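# Tie off the lantern cord, then remove the box beneath

## Task

Fasten the lantern's cord so that it keeps holding once the grippers release it, then take the box out from under the lantern. Afterwards the lantern must still hang from the peg no lower than its height at the start. The lantern breaks easily: the task fails if it ever drops freely or ends up noticeably below its starting height.

## Robot and tools

Robot: two yam_ultra arms, left_arm and right_arm, each a 6-joint arm with a parallel two-finger gripper. Bases in the scene frame: left_arm at (-0.015, +0.294, +0.046) m, right_arm at (-0.023, -0.374, +0.003) m, both almost unrotated. A camera stand sits behind the arms. Objects may occasionally get a small nudge.

Frames: the scene frame has its origin at table-top height, midway between the nominal bases, +z up, +x out over the table, left_arm on +y (image sides do not follow arm names). Every hand pose, target, velocity and offset of an arm is expressed in that arm's own base frame, whose axes nearly match the scene axes. Fixed cameras and the table use the scene frame. Gripper fingers point along the gripper's +z and open along its y. end_effector_position is the point between the pads, about 1 cm behind the tips. Reported poses can be off by a few cm, more at long reach.

A row is always 14 numbers in [-1, 1]: for left_arm dx, dy, dz, rx, ry, rz, opening, then the same seven for right_arm. dx..rz are an offset from that arm's Hand target as it stood when the action or move began (not from the prior row), along its base axes; 1.0 = 0.6 m or 180 degrees; rx, ry, rz form one rotation vector, turning about the Hand target point. A translation longer than 1.0 is scaled down. Opening is absolute: +1 fully open (0.094 m), -1 closed. Sending 0 for all six pose numbers just re-requests the Hand target; any 0 in the opening slot is a real close command, so resend the current opening to keep a gripper as it is.

execute_actions(actions, cameras): actions is a list of actions; each action is up to 15 rows, one per 1/30 s step, the last row held for remaining steps. Each action is counted from its own start pose, so repeating an offset keeps moving. Empty actions returns state plus all images and the scene number. cameras: names, ["all"], or []; an unknown name voids the call.

move(target, speed, blend, opening_speed, grip_force, blocking, cameras): straight-line paths toward target, one 14-number row or a list of up to 15 rows, all offsets from the same starting Hand targets. speed in m/s, 0.002 to 2.9, default 0.25 (turns up to 2x that in rad/s); one value or one per target. Paths last 0.5 s minimum, cut at 10 s. No obstacle avoidance. blend (m) rounds corners of a list; 0 stops at each. opening_speed (per second on the -1..+1 scale, at least 0.2) ramps the fingers; use it slowly for fragile items. grip_force: 10 to 50 N per pad, persists, slower closing below 50. blocking=false returns after about 0.5 s while the move runs. Result ends with a move: line: done, off_target, moving, held, fault, plus limits (paced = pose clipped, held = steps withheld). An opening change on a later target happens on arrival with all at rest.

wait(seconds 0 to 10), stop() brakes a running move, zoom_image(camera, region [x0,y0,x1,y1] pixels, at most 504x504) on the newest image of that camera, read_manual(section="licences"), finished_scene(scene 1 or 2) ends the scene irreversibly; the goal must hold without the robot.

Cameras: cam_head_left, cam_head_right, cam_high, cam_low, cam_left_wrist, cam_right_wrist, all 672x504.

Results: end_effector_position (m) and end_effector_quat_wxyz per arm in its base frame; Hand target (last command after clipping; next offsets start here); Tool commands; Joint positions (last value = finger opening in m); Joint velocities (may read within noise or be omitted); Joint torques (include gravity, have offsets; joints 1-3 wrap at ±28 N m); grip_measured on the opening scale (reads up to 2.5 mm wide when empty, a few mm narrow under squeeze); grip_effort_nm (motor effort, negative closing, keeps residual friction, not pad force). Grippers often settle a few cm short of the target from friction or load; that is not contact. Resend the missing distance as an offset. Orientation commands are clipped to 40 degrees from current per step.

Gripping: squeeze rises about 1 N per 0.001 below first touch, then jumps to the force limit around 20 N. To release, command well above grip_measured.

Avoid: letting the lantern fall or sag below its start height; dropping or releasing moving parts; anything leaving the table; hard hits on fixed or heavy things; fast contacts or targets far past a contact; grippers or wrist cameras touching each other or one gripper closing on the other's fingers; strain on camera cables; paths close to an arm's own base; wrist near joint 1 axis. Motor heat from holding loads, stretching or pushing: MOTOR HOT at 75 °C, fault fold at 90 °C, arm collapses at 100 °C.

Each tool is called after ">>>" by a JSON object that holds its "method" and its "body", one argument or row to a line.

## Session

>>> {"method": "execute_actions", "body": {
  "actions": [],
  "cameras": ["all"]
}}

Scene clock: 0.00 s.
left_arm: end_effector_position=(+0.3067, -0.1536, +0.3457) grip_measured=+1.000 grip_effort_nm=n/a end_effector_quat_wxyz=(+0.660, +0.103, +0.743, -0.053) | right_arm: end_effector_position=(+0.3810, +0.0271, +0.4651) grip_measured=+1.000 grip_effort_nm=n/a end_effector_quat_wxyz=(+0.747, +0.017, +0.659, +0.086)
Joint positions: left_arm=[-0.723 0.912 0.874 -0.104 -0.501 -0.01 0.094] | right_arm=[0.051 1.076 1.165 0.042 -0.038 0.145 0.094]
Joint velocities: within noise
Joint torques (N m): no reading
Heat: left arm: 28 °C; right arm: 26 °C.
Hand target: left_arm +0.3053, -0.1521, +0.3501; +0.662, +0.101, +0.740, -0.054 | right_arm +0.3779, +0.0270, +0.4708; +0.751, +0.016, +0.655, +0.086
Tool commands: left_gripper/opening=+1.0 right_gripper/opening=+1.0

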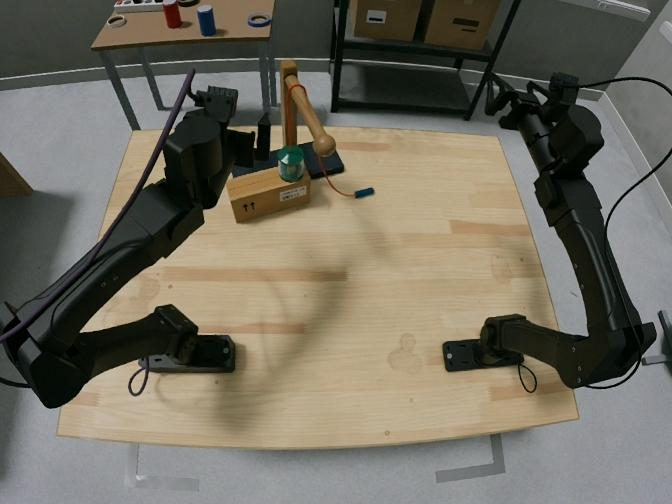

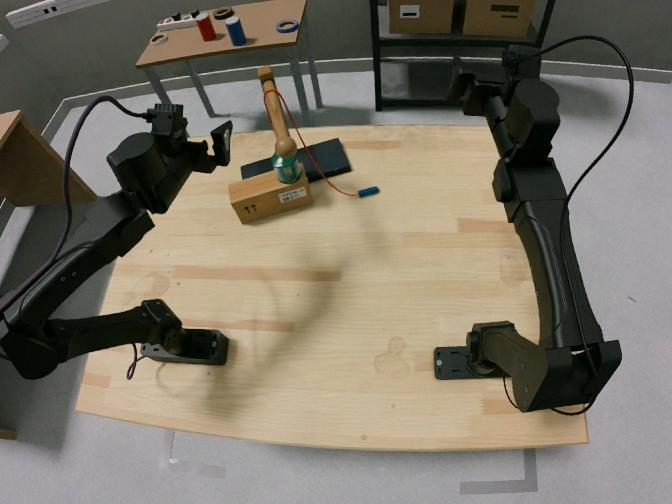

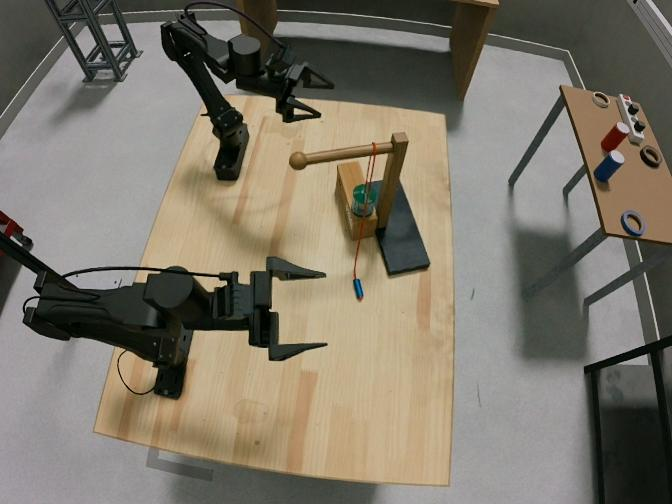

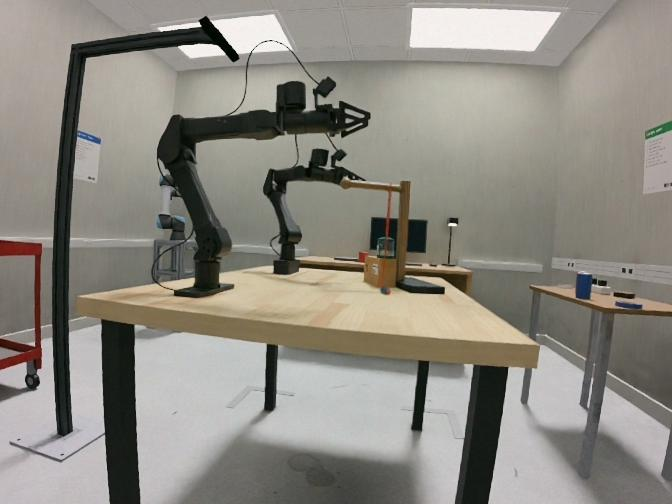

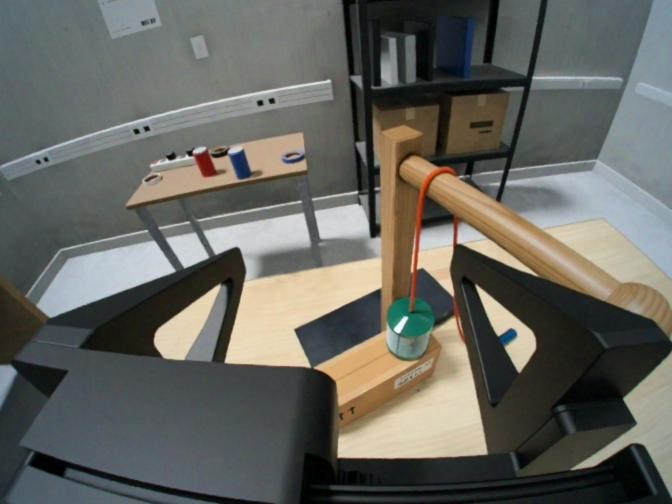

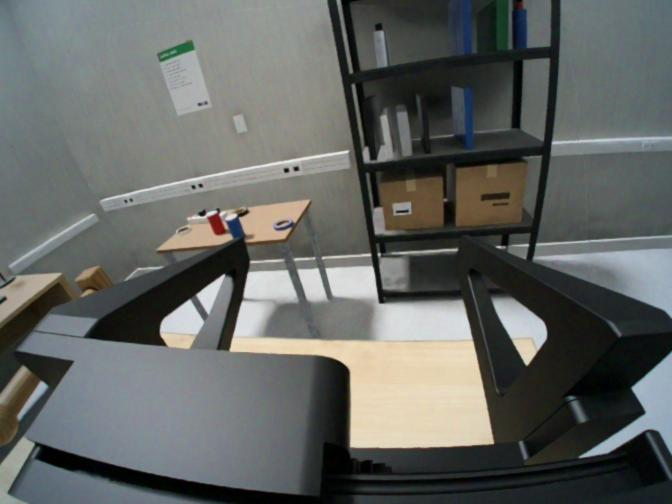

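>>> {"method": "zoom_image", "body": {
  "camera": "cam_head_left",
  "region": [200, 40, 400, 240]
}}

>>> {"method": "zoom_image", "body": {
  "camera": "cam_high",
  "region": [270, 110, 450, 310]
}}

>>> {"method": "zoom_image", "body": {
  "camera": "cam_low",
  "region": [320, 160, 460, 310]
}}

>>> {"method": "zoom_image", "body": {
  "camera": "cam_left_wrist",
  "region": [280, 100, 672, 450]
}}

>>> {"method": "zoom_image", "body": {
  "camera": "cam_head_right",
  "region": [210, 50, 410, 240]
}}

Scaled by 2.520 from the camera's 672x504 image, which has a finer 960x720 frame.

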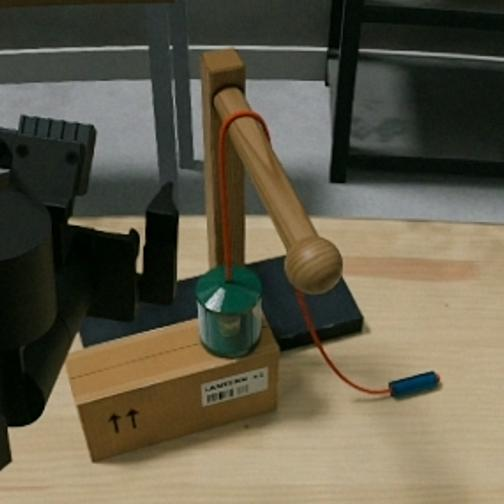

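Scaled by 2.520 from the camera's 672x504 image, which has a finer 960x720 frame.

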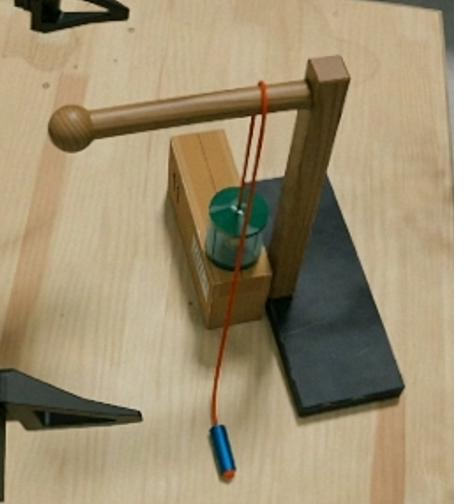

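Scaled by 3.360 from the camera's 672x504 image, which has a finer 960x720 frame.

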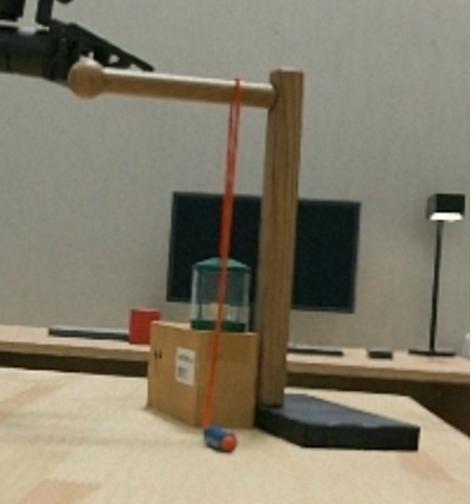

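Scaled by 1.286 from the camera's 672x504 image, which has a finer 960x720 frame.

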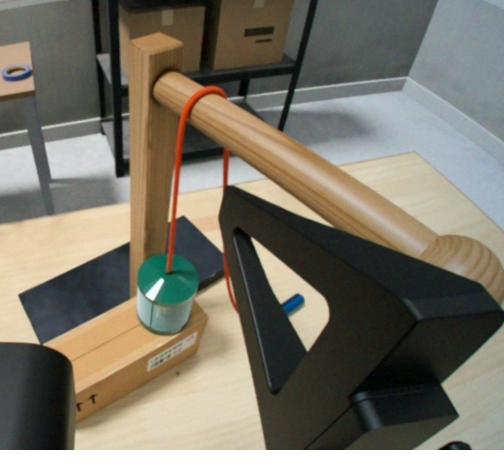

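Scaled by 2.520 from the camera's 672x504 image, which has a finer 960x720 frame.

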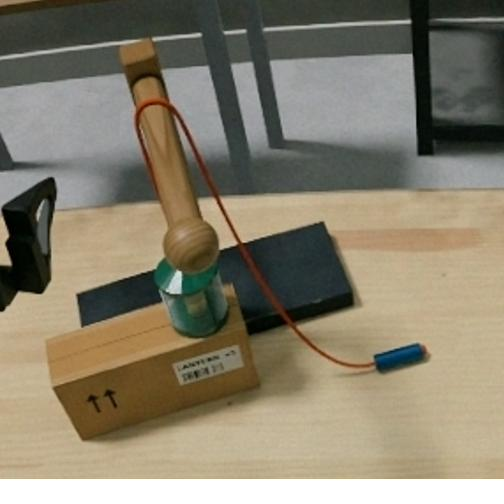

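>>> {"method": "move", "body": {
  "target": [0, 0, 0, 0, 0, 0, 1, -0.163, 0.155, -0.235, -0.0732, 0.0834, 0.1376, 1],
  "speed": 0.3,
  "cameras": ["all"]
}}

Scene clock: 196.23 s.
left_arm: end_effector_position=(+0.3067, -0.1536, +0.3457) grip_measured=+1.000 grip_effort_nm=0.00 end_effector_quat_wxyz=(+0.660, +0.103, +0.743, -0.053) | right_arm: end_effector_position=(+0.2846, +0.1177, +0.3345) grip_measured=+1.000 grip_effort_nm=0.01 end_effector_quat_wxyz=(+0.626, -0.191, +0.738, +0.164)
Joint positions: left_arm=[-0.723 0.912 0.874 -0.104 -0.501 -0.01 0.094] | right_arm=[0.228 0.736 0.818 -0.252 -0.277 -0.044 0.094]
Joint torques (N m): left_arm=[0.05 -1.92 7.62 2.04 -0.05 -0.03] | right_arm=[0.44 -1.35 7.28 1.78 -0.08 -0.1]
Heat: left arm: 39 °C; right arm: 37 °C.
Hand target: left_arm +0.3053, -0.1521, +0.3501; +0.662, +0.101, +0.740, -0.054 | right_arm +0.2801, +0.1200, +0.3298; +0.621, -0.198, +0.740, +0.166
Off the commanded pose: left_arm 0.005 m, 0 deg | right_arm 0.007 m, 1 deg.
move: done

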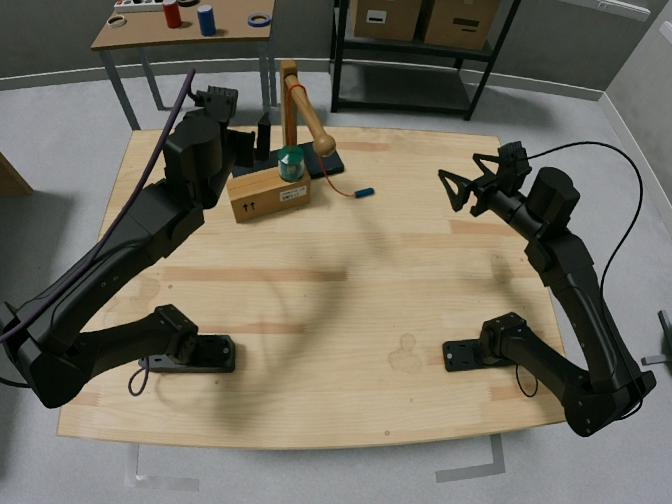

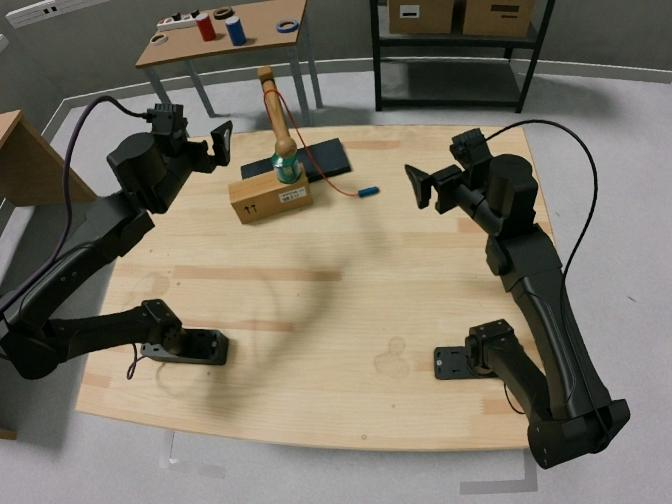

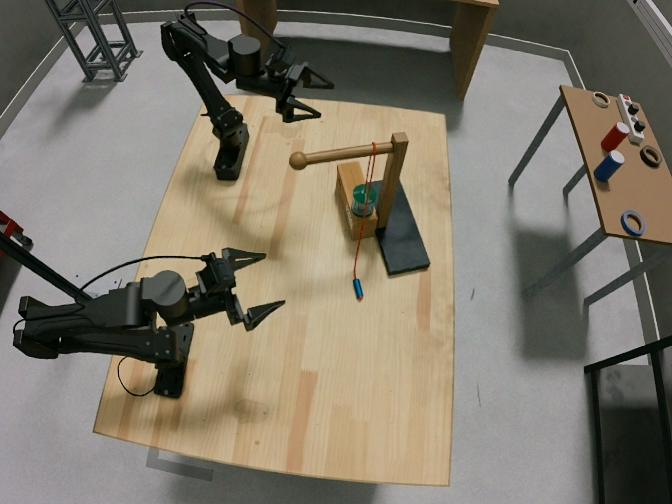

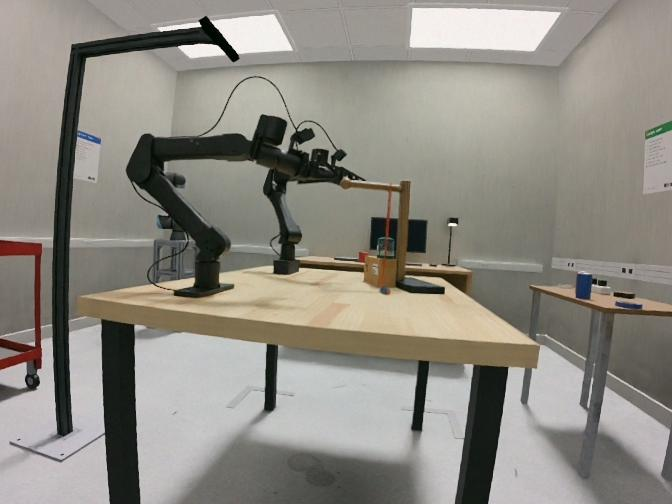

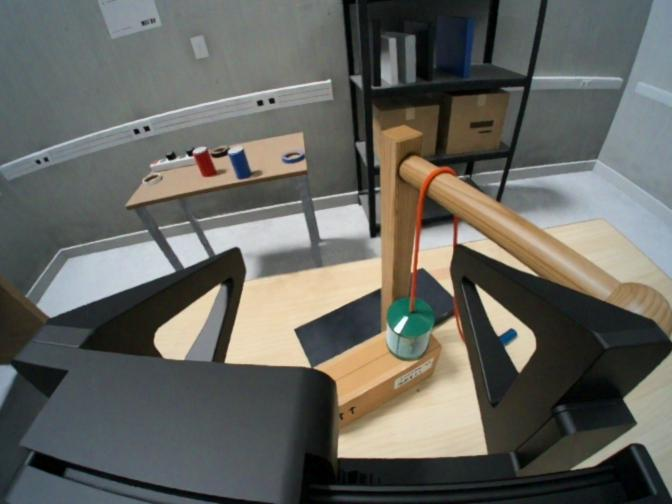

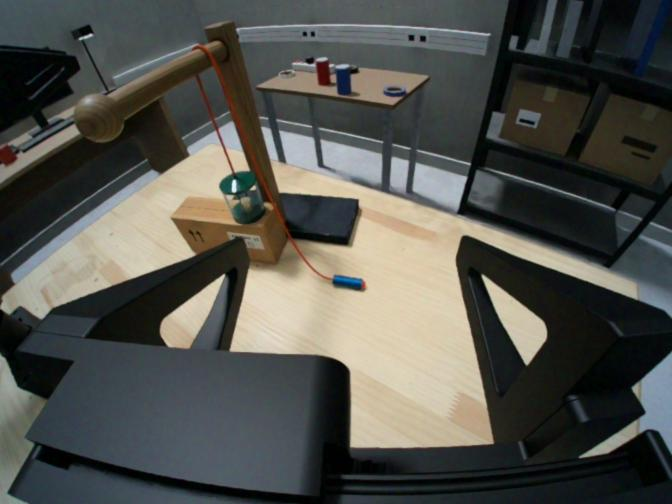

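>>> {"method": "zoom_image", "body": {
  "camera": "cam_right_wrist",
  "region": [40, 10, 400, 310]
}}

Scaled by 1.400 from the camera's 672x504 image, which has a finer 960x720 frame.

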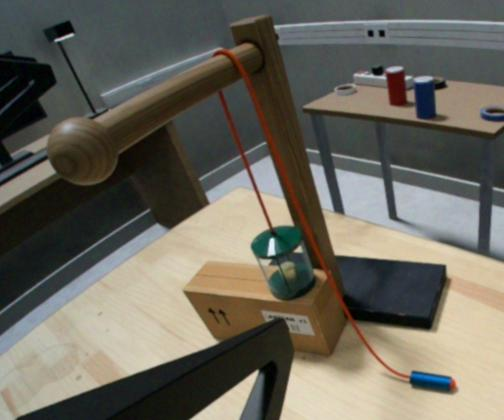

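>>> {"method": "move", "body": {
  "target": [-0.0922, 0.4202, 0, -0.0166, -0.0111, 0.1929, 1, 0.2893, 0.1885, -0.3797, 0.2529, 0.4141, -0.3917, 0.17],
  "speed": 0.3,
  "cameras": ["cam_right_wrist", "cam_head_right", "cam_high"]
}}

Scene clock: 554.83 s.
left_arm: end_effector_position=(+0.2501, +0.1002, +0.3572) grip_measured=+1.000 grip_effort_nm=0.00 end_effector_quat_wxyz=(+0.669, -0.144, +0.718, +0.128) | right_arm: end_effector_position=(+0.4521, +0.2351, +0.1083) grip_measured=+0.172 grip_effort_nm=-0.07 end_effector_quat_wxyz=(+0.097, +0.571, +0.803, +0.138)
Joint positions: left_arm=[0.357 0.558 0.8 -0.315 -0.031 -0.01 0.094] | right_arm=[0.495 2.2 2.011 -1.047 0.051 1.723 0.055]
Joint torques (N m): left_arm=[0.5 0.99 5.34 2.14 0.07 0.04] | right_arm=[-0.39 -10.29 10 0.54 0.11 0.06]
Heat: left arm: 42 °C; right arm: 38 °C.
Hand target: left_arm +0.2500, +0.0999, +0.3501; +0.663, -0.141, +0.724, +0.129 | right_arm +0.4537, +0.2330, +0.1020; +0.092, +0.576, +0.802, +0.127
Off the commanded pose: left_arm 0.007 m, 1 deg | right_arm 0.007 m, 1 deg.
move: done
Images, in order (width x height): cam_head_right 672x504, cam_high 672x504, cam_right_wrist 672x504.

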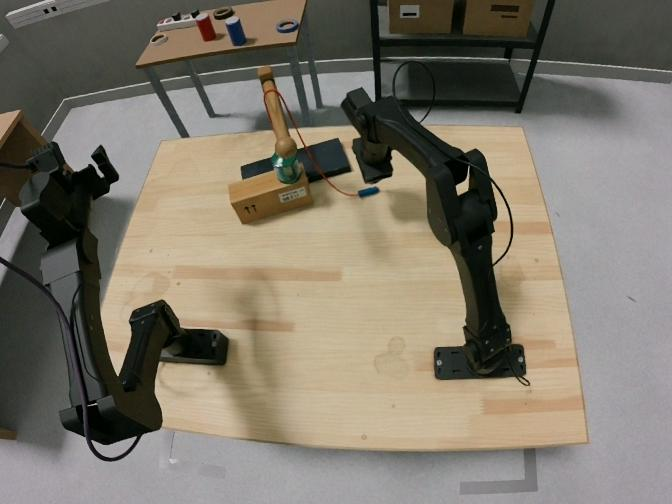

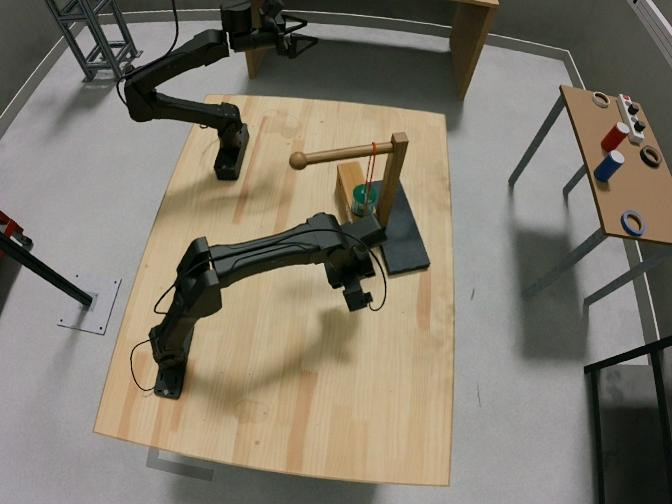

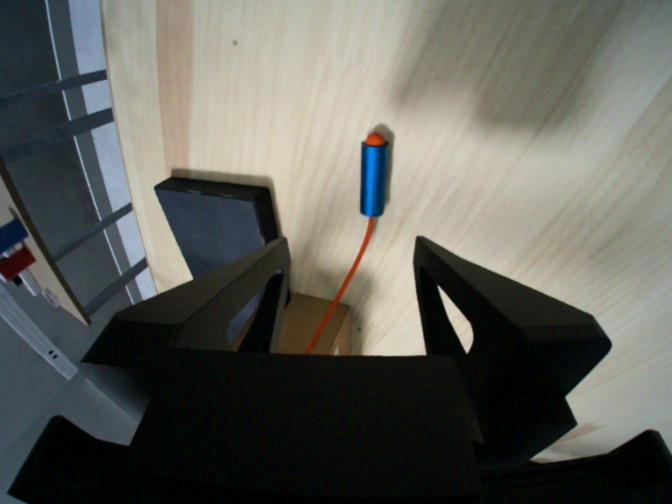

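>>> {"method": "move", "body": {
  "target": [0, 0, 0, 0, 0, 0, 1, 0.0115, 0.0118, -0.1108, 0, 0, 0, 0.17],
  "speed": 0.15,
  "cameras": ["cam_right_wrist", "cam_low"]
}}

Scene clock: 579.83 s.
left_arm: end_effector_position=(+0.2502, +0.1001, +0.3572) grip_measured=+1.000 grip_effort_nm=0.00 end_effector_quat_wxyz=(+0.669, -0.144, +0.718, +0.128) | right_arm: end_effector_position=(+0.4613, +0.2401, +0.0451) grip_measured=+0.172 grip_effort_nm=-0.07 end_effector_quat_wxyz=(+0.094, +0.574, +0.802, +0.134)
Joint positions: left_arm=[0.357 0.558 0.8 -0.315 -0.03 -0.01 0.094] | right_arm=[0.495 2.274 1.883 -0.855 0.051 1.729 0.055]
Joint torques (N m): left_arm=[0.47 0.96 5.34 2.13 0.09 0.06] | right_arm=[0.08 -11.64 7.15 0.82 0.11 0.04]
Heat: left arm: 40 °C; right arm: 35 °C.
Hand target: left_arm +0.2500, +0.0999, +0.3501; +0.663, -0.141, +0.724, +0.129 | right_arm +0.4606, +0.2401, +0.0355; +0.092, +0.576, +0.802, +0.127
Off the commanded pose: left_arm 0.007 m, 1 deg | right_arm 0.010 m, 1 deg.
move: done
Images, in order (width x height): cam_low 672x504, cam_right_wrist 672x504.

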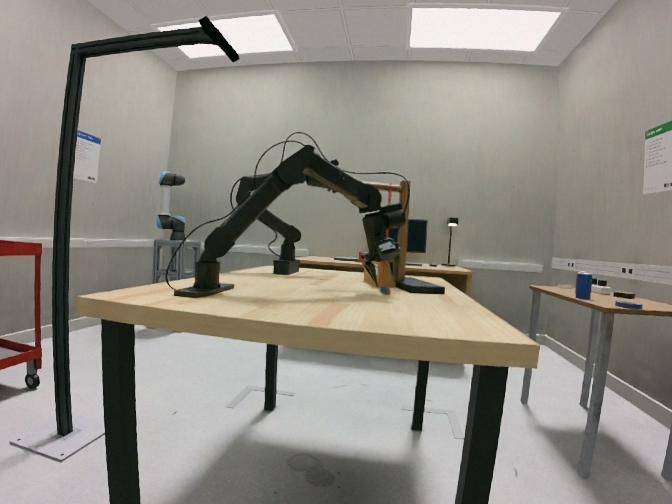

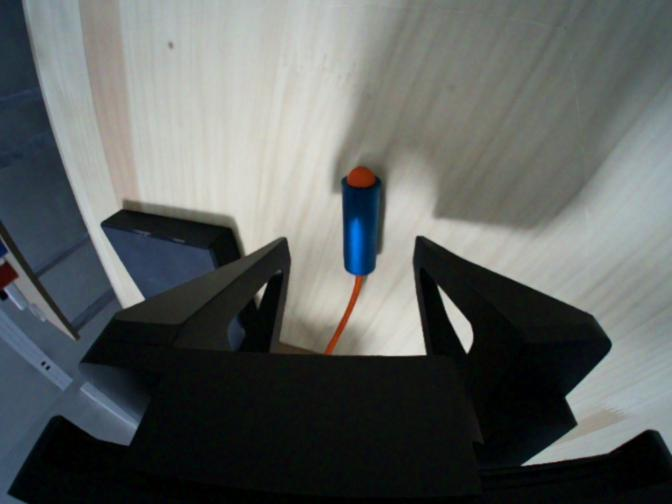

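>>> {"method": "move", "body": {
  "target": [0, 0, 0, 0, 0, 0, 1, 0.0052, 0.0093, -0.0425, 0, 0, 0, -0.2],
  "speed": 0.08,
  "cameras": ["cam_right_wrist", "cam_high"]
}}

Scene clock: 605.77 s.
left_arm: end_effector_position=(+0.2502, +0.1001, +0.3572) grip_measured=+1.000 grip_effort_nm=0.00 end_effector_quat_wxyz=(+0.669, -0.144, +0.718, +0.128) | right_arm: end_effector_position=(+0.4680, +0.2439, +0.0243) grip_measured=-0.199 grip_effort_nm=-0.07 end_effector_quat_wxyz=(+0.096, +0.576, +0.800, +0.139)
Joint positions: left_arm=[0.357 0.558 0.8 -0.315 -0.03 -0.01 0.094] | right_arm=[0.496 2.313 1.864 -0.785 0.051 1.736 0.038]
Joint torques (N m): left_arm=[0.51 1.01 5.37 2.13 0.09 0.06] | right_arm=[0.76 -11.29 6.71 0.84 0.11 0.05]
Heat: left arm: 39 °C; right arm: 34 °C.
Hand target: left_arm +0.2500, +0.0999, +0.3501; +0.663, -0.141, +0.724, +0.129 | right_arm +0.4638, +0.2458, +0.0100; +0.092, +0.576, +0.802, +0.127
Off the commanded pose: left_arm 0.007 m, 1 deg | right_arm 0.015 m, 1 deg.
move: off_target (right_arm)
Images, in order (width x height): cam_high 672x504, cam_right_wrist 672x504.

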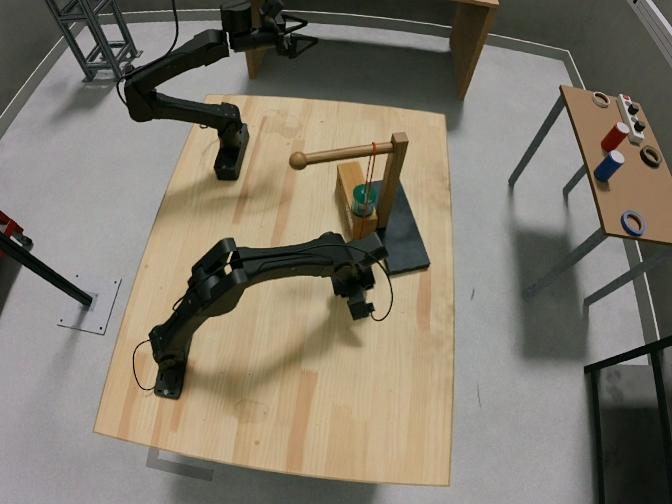

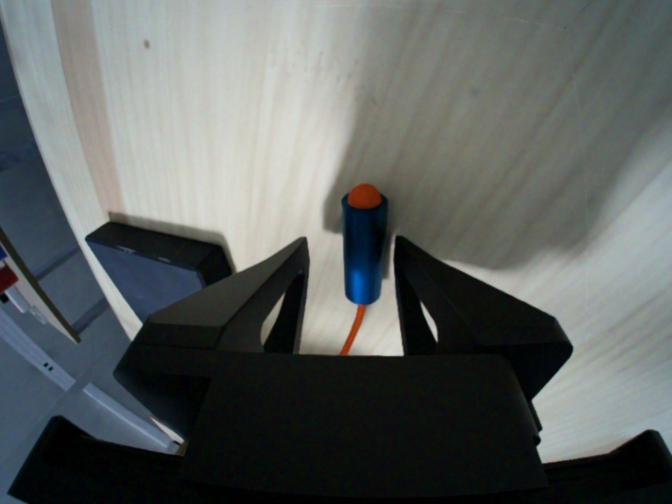

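>>> {"method": "move", "body": {
  "target": [0, 0, 0, 0, 0, 0, 1, -0.0075, 0.0032, -0.0205, 0, 0, 0, -0.26],
  "speed": 0.06,
  "cameras": ["cam_right_wrist"]
}}

Scene clock: 637.47 s.
left_arm: end_effector_position=(+0.2502, +0.1001, +0.3572) grip_measured=+1.000 grip_effort_nm=0.01 end_effector_quat_wxyz=(+0.669, -0.144, +0.718, +0.128) | right_arm: end_effector_position=(+0.4677, +0.2486, +0.0186) grip_measured=-0.259 grip_effort_nm=-0.06 end_effector_quat_wxyz=(+0.098, +0.575, +0.799, +0.147)
Joint positions: left_arm=[0.357 0.558 0.8 -0.315 -0.03 -0.01 0.094] | right_arm=[0.504 2.313 1.835 -0.741 0.051 1.744 0.035]
Joint torques (N m): left_arm=[0.55 1.02 5.38 2.14 0.08 0.05] | right_arm=[0.73 -11.22 4.97 0.91 0.16 0.05]
Heat: left arm: 39 °C; right arm: 35 °C.
Hand target: left_arm +0.2500, +0.0999, +0.3501; +0.663, -0.141, +0.724, +0.129 | right_arm +0.4593, +0.2477, -0.0023; +0.092, +0.576, +0.802, +0.127
Off the commanded pose: left_arm 0.007 m, 1 deg | right_arm 0.023 m, 2 deg.
move: off_target (right_arm)
Images, in order (width x height): cam_right_wrist 672x504.

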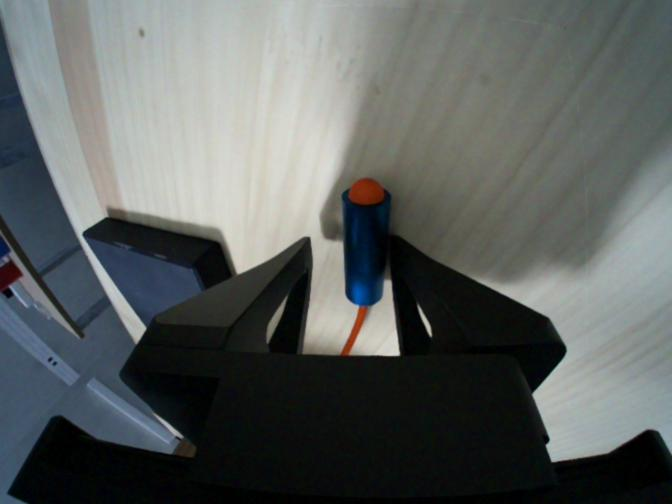

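>>> {"method": "move", "body": {
  "target": [0, 0, 0, 0, 0, 0, 1, 0.0095, 0, 0.0172, 0, 0, 0, -1],
  "speed": 0.05,
  "opening_speed": 0.5,
  "grip_force": [50, 35],
  "cameras": ["cam_right_wrist"]
}}

Scene clock: 653.50 s.
left_arm: end_effector_position=(+0.2502, +0.1001, +0.3572) grip_measured=+1.000 grip_effort_nm=0.01 end_effector_quat_wxyz=(+0.669, -0.144, +0.718, +0.128) | right_arm: end_effector_position=(+0.4662, +0.2478, +0.0174) grip_measured=-0.644 grip_effort_nm=-0.75 end_effector_quat_wxyz=(+0.096, +0.576, +0.800, +0.142)
Joint positions: left_arm=[0.357 0.558 0.8 -0.315 -0.03 -0.01 0.094] | right_arm=[0.504 2.317 1.841 -0.754 0.051 1.744 0.017]
Joint torques (N m): left_arm=[0.53 0.98 5.39 2.15 0.08 0.06] | right_arm=[0.27 -10.76 9.77 0.54 0.12 -0.02]
Heat: left arm: 39 °C; right arm: 35 °C.
Hand target: left_arm +0.2500, +0.0999, +0.3501; +0.663, -0.141, +0.724, +0.129 | right_arm +0.4650, +0.2477, +0.0080; +0.092, +0.576, +0.802, +0.127
Off the commanded pose: left_arm 0.007 m, 1 deg | right_arm 0.009 m, 2 deg.
grip_force (N): 50, 35
move: done
Images, in order (width x height): cam_right_wrist 672x504.

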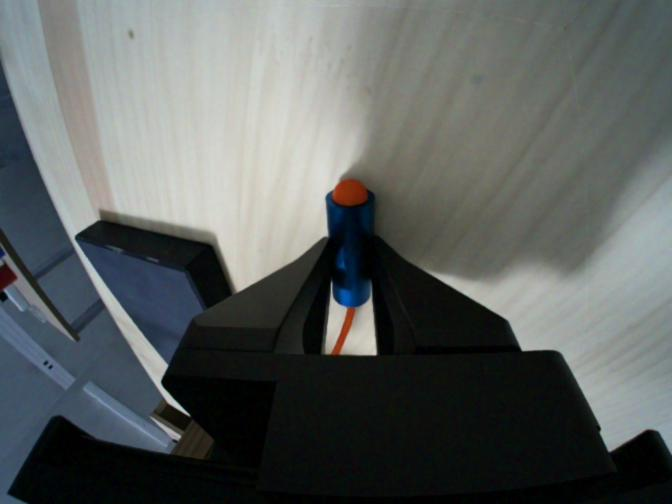

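>>> {"method": "move", "body": {
  "target": [
    [0, 0, 0, 0, 0, 0, 1, -0.0167, -0.005, 0.1533, 0, 0, 0, -1],
    [0, 0, 0, 0, 0, 0, 1, -0.0733, -0.0445, 0.32, 0.1354, -0.3760, 0.0113, -1]
  ],
  "speed": 0.2,
  "blend": [0.03, 0],
  "cameras": ["cam_right_wrist", "cam_high", "cam_head_left", "cam_low"]
}}

Scene clock: 725.97 s.
left_arm: end_effector_position=(+0.2502, +0.1001, +0.3572) grip_measured=+1.000 grip_effort_nm=0.00 end_effector_quat_wxyz=(+0.669, -0.144, +0.718, +0.128) | right_arm: end_effector_position=(+0.4216, +0.2209, +0.2075) grip_measured=-0.644 grip_effort_nm=-0.75 end_effector_quat_wxyz=(+0.396, +0.403, +0.578, +0.589)
Joint positions: left_arm=[0.357 0.558 0.8 -0.315 -0.03 -0.01 0.094] | right_arm=[0.547 1.671 0.659 1.02 0.177 1.586 0.017]
Joint torques (N m): left_arm=[0.54 1.01 5.34 2.14 0.09 0.06] | right_arm=[0.29 -5.76 6.01 2.12 0.16 -0.18]
Heat: left arm: 38 °C; right arm: 36 °C.
Hand target: left_arm +0.2500, +0.0999, +0.3501; +0.663, -0.141, +0.724, +0.129 | right_arm +0.4210, +0.2210, +0.2001; +0.401, +0.401, +0.582, +0.583
Off the commanded pose: left_arm 0.007 m, 1 deg | right_arm 0.008 m, 1 deg.
grip_force (N): 50, 35
move: done
Images, in order (width x height): cam_head_left 672x504, cam_high 672x504, cam_low 672x504, cam_right_wrist 672x504.

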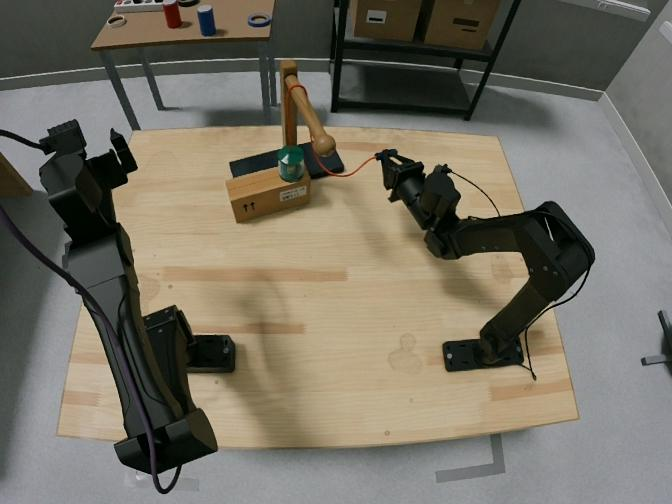

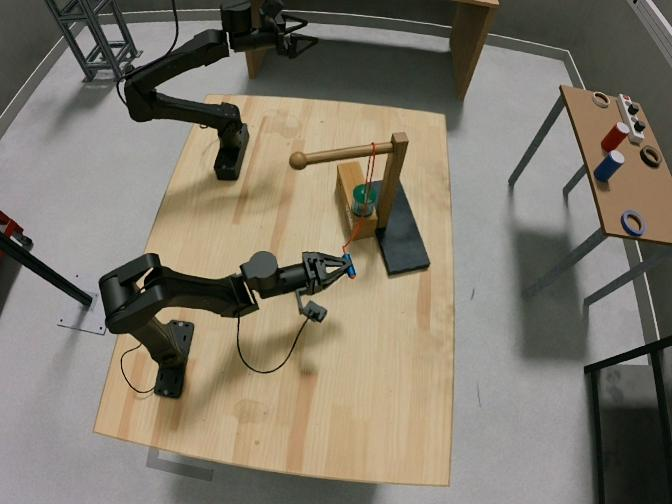

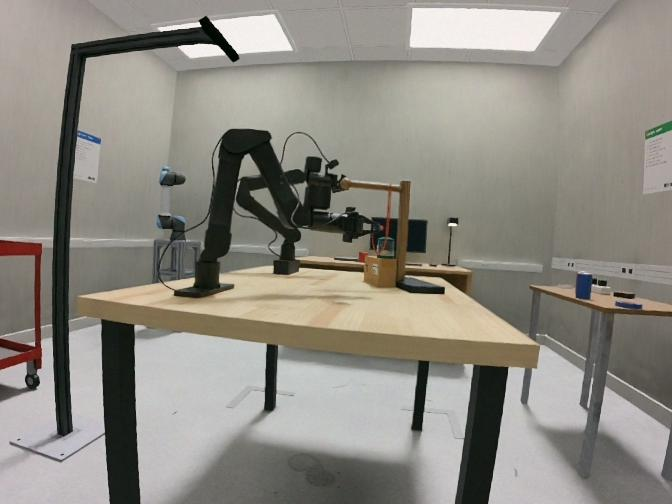

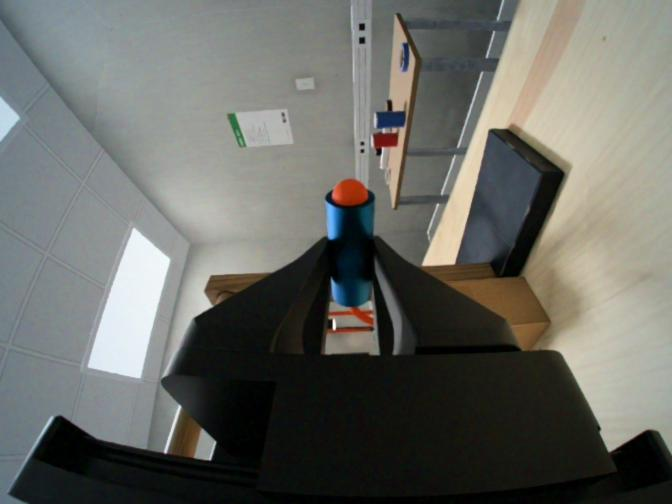

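>>> {"method": "zoom_image", "body": {
  "camera": "cam_high",
  "region": [270, 110, 450, 310]
}}

>>> {"method": "zoom_image", "body": {
  "camera": "cam_head_left",
  "region": [210, 50, 460, 230]
}}

Scaled by 2.520 from the camera's 672x504 image, which has a finer 960x720 frame.

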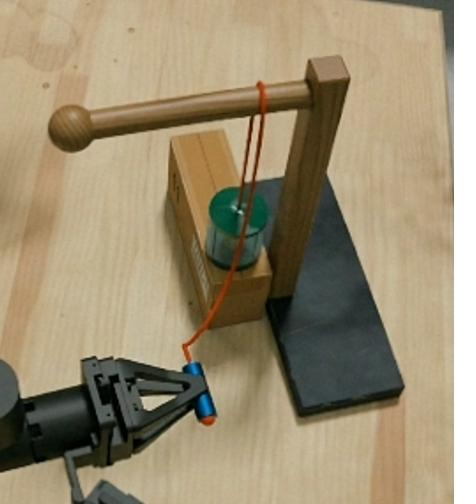

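Scaled by 2.016 from the camera's 672x504 image, which has a finer 960x720 frame.

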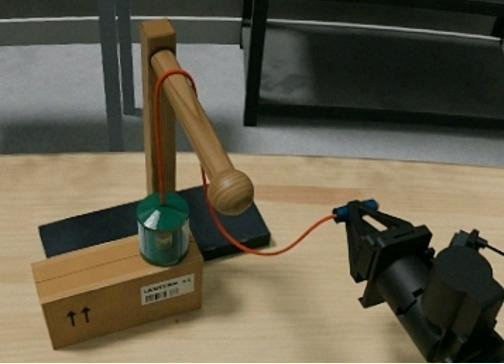

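>>> {"method": "move", "body": {
  "target": [
    [0, 0, 0, 0, 0, 0, 1, -0.2097, 0.2232, -0.0418, 0, 0, 0, -1],
    [0, 0, 0, 0, 0, 0, 1, -0.2892, 0.4783, 0.2165, 0, 0, 0, -1]
  ],
  "speed": 0.2,
  "blend": [0.05, 0],
  "cameras": ["cam_right_wrist", "cam_high", "cam_head_left", "cam_low"]
}}

Scene clock: 770.80 s.
left_arm: end_effector_position=(+0.2502, +0.1001, +0.3572) grip_measured=+1.000 grip_effort_nm=0.00 end_effector_quat_wxyz=(+0.669, -0.144, +0.718, +0.128) | right_arm: end_effector_position=(+0.2461, +0.5045, +0.3327) grip_measured=-0.644 grip_effort_nm=-0.75 end_effector_quat_wxyz=(+0.395, +0.399, +0.580, +0.591)
Joint positions: left_arm=[0.357 0.558 0.8 -0.315 -0.03 -0.01 0.094] | right_arm=[1.391 1.976 1.612 0.382 1.012 1.57 0.017]
Joint torques (N m): left_arm=[0.55 1.01 5.39 2.14 0.1 0.06] | right_arm=[0.1 -9.54 11.14 1.33 0.21 -0.05]
Heat: left arm: 38 °C; right arm: 35 °C.
Hand target: left_arm +0.2500, +0.0999, +0.3501; +0.663, -0.141, +0.724, +0.129 | right_arm +0.2475, +0.5079, +0.3298; +0.401, +0.401, +0.583, +0.582
Off the commanded pose: left_arm 0.007 m, 1 deg | right_arm 0.005 m, 1 deg.
grip_force (N): 50, 35
move: done
Images, in order (width x height): cam_head_left 672x504, cam_high 672x504, cam_low 672x504, cam_right_wrist 672x504.

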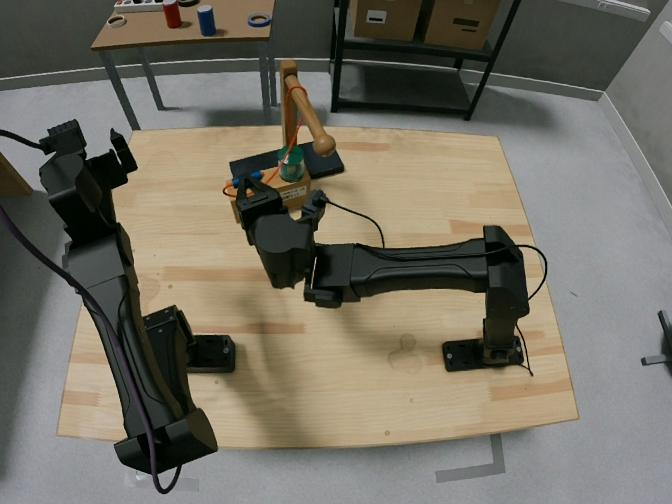

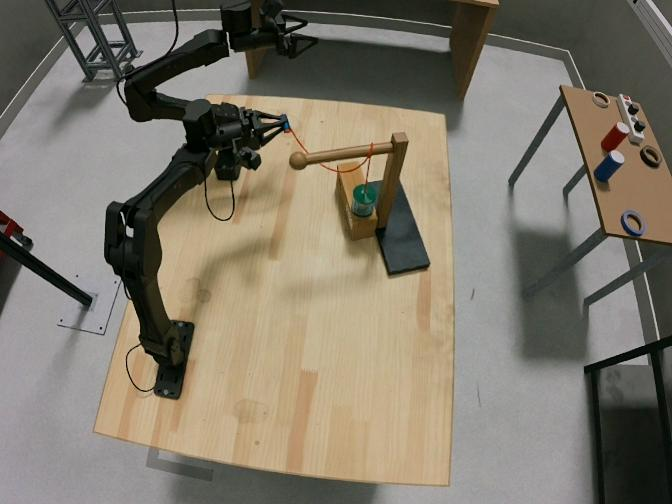

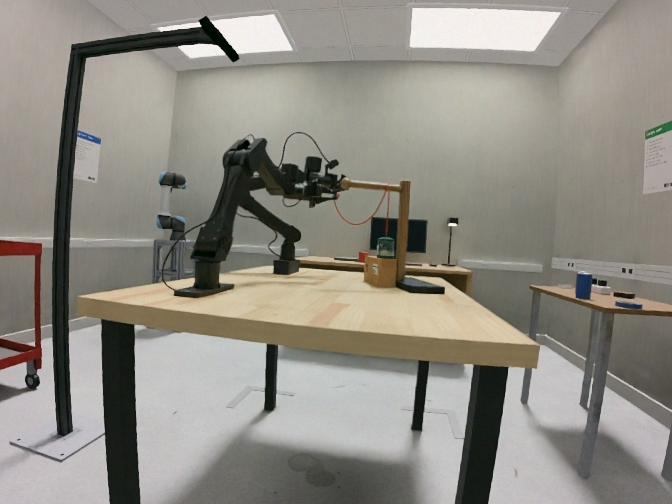

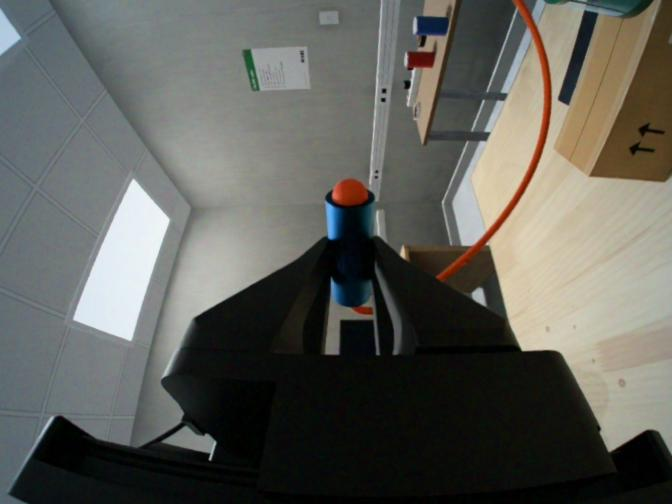

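>>> {"method": "move", "body": {
  "target": [
    [0,0,0,0,0,0,1,0.1262,-0.2372,0.2837,0,0,0,-1],
    [0,0,0,0,0,0,1,0.2897,-0.478,0.0503,0,0,0,-1],
    [0,0,0,0,0,0,1,0.3423,-0.4757,-0.2497,0,0,0,-1]
  ],
  "speed": 0.22,
  "blend": [0.03,0.03,0],
  "cameras": ["cam_head_left","cam_high","cam_low"]
}}

Scene clock: 826.90 s.
left_arm: end_effector_position=(+0.2502, +0.1001, +0.3572) grip_measured=+1.000 grip_effort_nm=0.01 end_effector_quat_wxyz=(+0.669, -0.144, +0.718, +0.128) | right_arm: end_effector_position=(+0.4508, +0.2239, +0.1835) grip_measured=-0.644 grip_effort_nm=-0.75 end_effector_quat_wxyz=(+0.398, +0.403, +0.582, +0.583)
Joint positions: left_arm=[0.357 0.558 0.8 -0.315 -0.03 -0.01 0.094] | right_arm=[0.511 1.83 0.738 1.09 0.146 1.578 0.017]
Joint torques (N m): left_arm=[0.55 0.96 5.37 2.13 0.09 0.06] | right_arm=[-0.57 -6.98 6.5 2.14 -0.04 -0.07]
Heat: left arm: 38 °C; right arm: 39 °C.
Hand target: left_arm +0.2500, +0.0999, +0.3501; +0.663, -0.141, +0.724, +0.129 | right_arm +0.4529, +0.2227, +0.1799; +0.401, +0.401, +0.583, +0.582
Off the commanded pose: left_arm 0.007 m, 1 deg | right_arm 0.004 m, 0 deg.
grip_force (N): 50, 35
move: done
Images, in order (width x height): cam_head_left 672x504, cam_high 672x504, cam_low 672x504.

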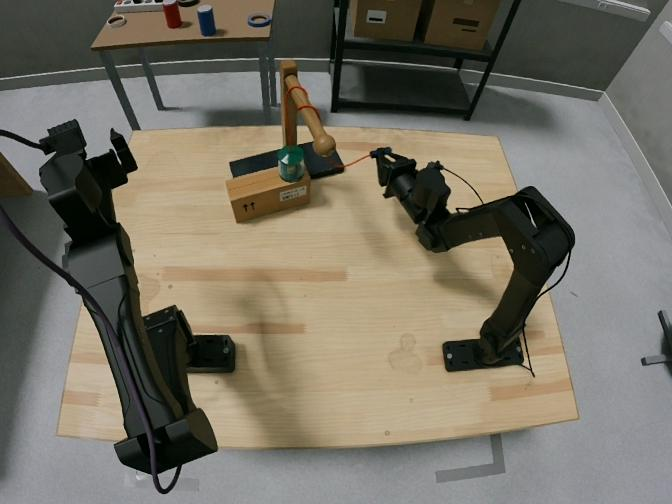

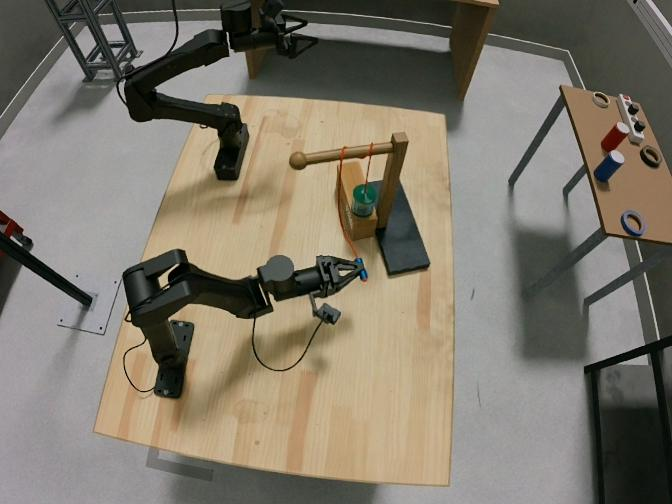

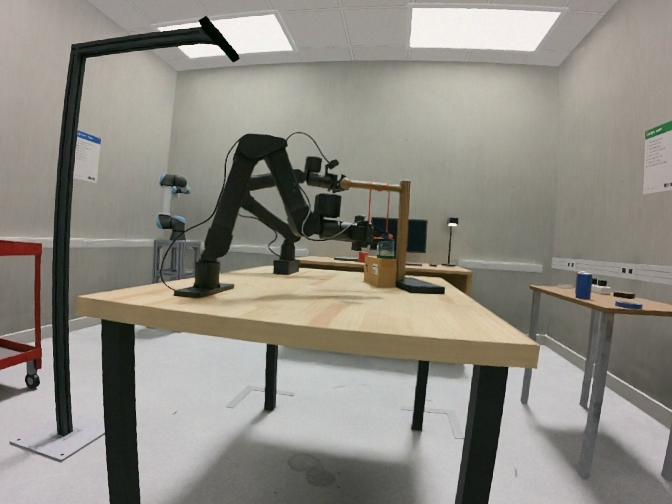

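>>> {"method": "zoom_image", "body": {
  "camera": "cam_head_left",
  "region": [220, 40, 420, 220]
}}

>>> {"method": "zoom_image", "body": {
  "camera": "cam_high",
  "region": [270, 110, 450, 300]
}}

Scaled by 2.520 from the camera's 672x504 image, which has a finer 960x720 frame.

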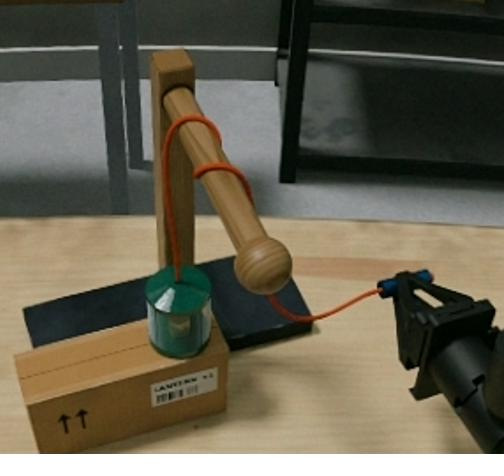

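Scaled by 2.653 from the camera's 672x504 image, which has a finer 960x720 frame.

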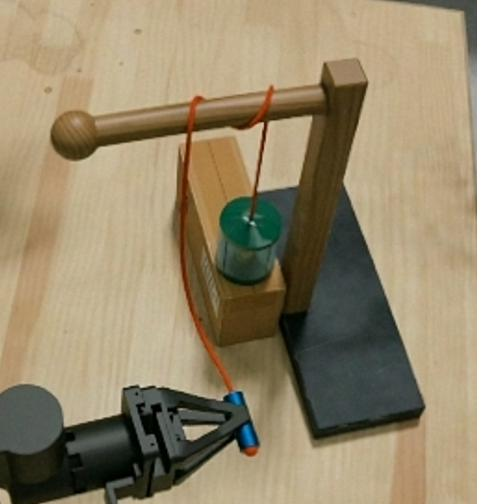

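>>> {"method": "move", "body": {
  "target": [
    [0,0,0,0,0,0,1,-0.2162,0.2382,0.0035,0,0,0,-1],
    [0,0,0,0,0,0,1,-0.2898,0.4777,0.2868,0,0,0,-1]
  ],
  "speed": 0.22,
  "blend": [0.03,0],
  "cameras": ["cam_head_left","cam_high"]
}}

Scene clock: 896.77 s.
left_arm: end_effector_position=(+0.2502, +0.1001, +0.3572) grip_measured=+1.000 grip_effort_nm=0.01 end_effector_quat_wxyz=(+0.669, -0.144, +0.718, +0.128) | right_arm: end_effector_position=(+0.2770, +0.5063, +0.3549) grip_measured=-0.644 grip_effort_nm=-0.75 end_effector_quat_wxyz=(+0.395, +0.399, +0.580, +0.591)
Joint positions: left_arm=[0.357 0.558 0.8 -0.315 -0.03 -0.01 0.094] | right_arm=[1.324 2.002 1.737 0.281 0.945 1.571 0.017]
Joint torques (N m): left_arm=[0.5 0.99 5.39 2.14 0.07 0.06] | right_arm=[-0.01 -9.83 11.25 1.42 0.23 -0.07]
Heat: left arm: 38 °C; right arm: 38 °C.
Hand target: left_arm +0.2500, +0.0999, +0.3501; +0.663, -0.141, +0.724, +0.129 | right_arm +0.2791, +0.5092, +0.3520; +0.401, +0.401, +0.583, +0.582
Off the commanded pose: left_arm 0.007 m, 1 deg | right_arm 0.005 m, 1 deg.
grip_force (N): 50, 35
move: done
Images, in order (width x height): cam_head_left 672x504, cam_high 672x504.

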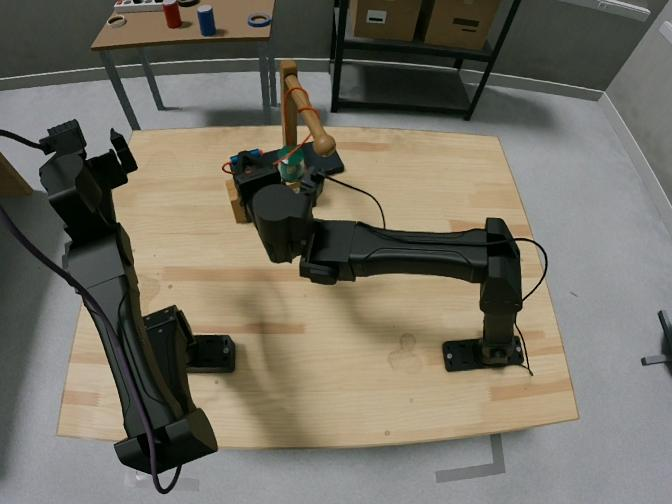

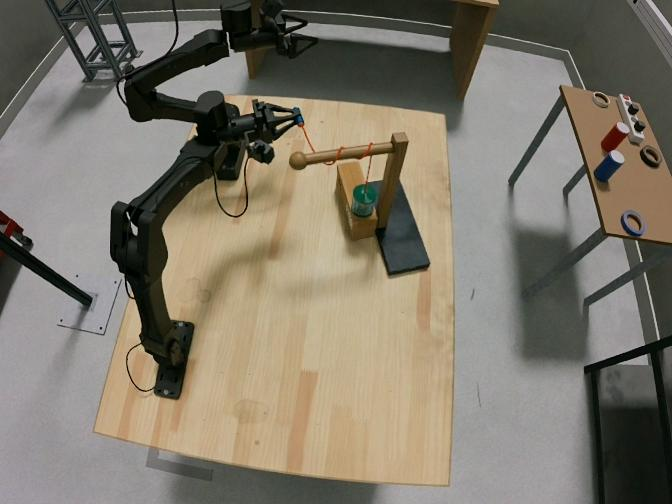

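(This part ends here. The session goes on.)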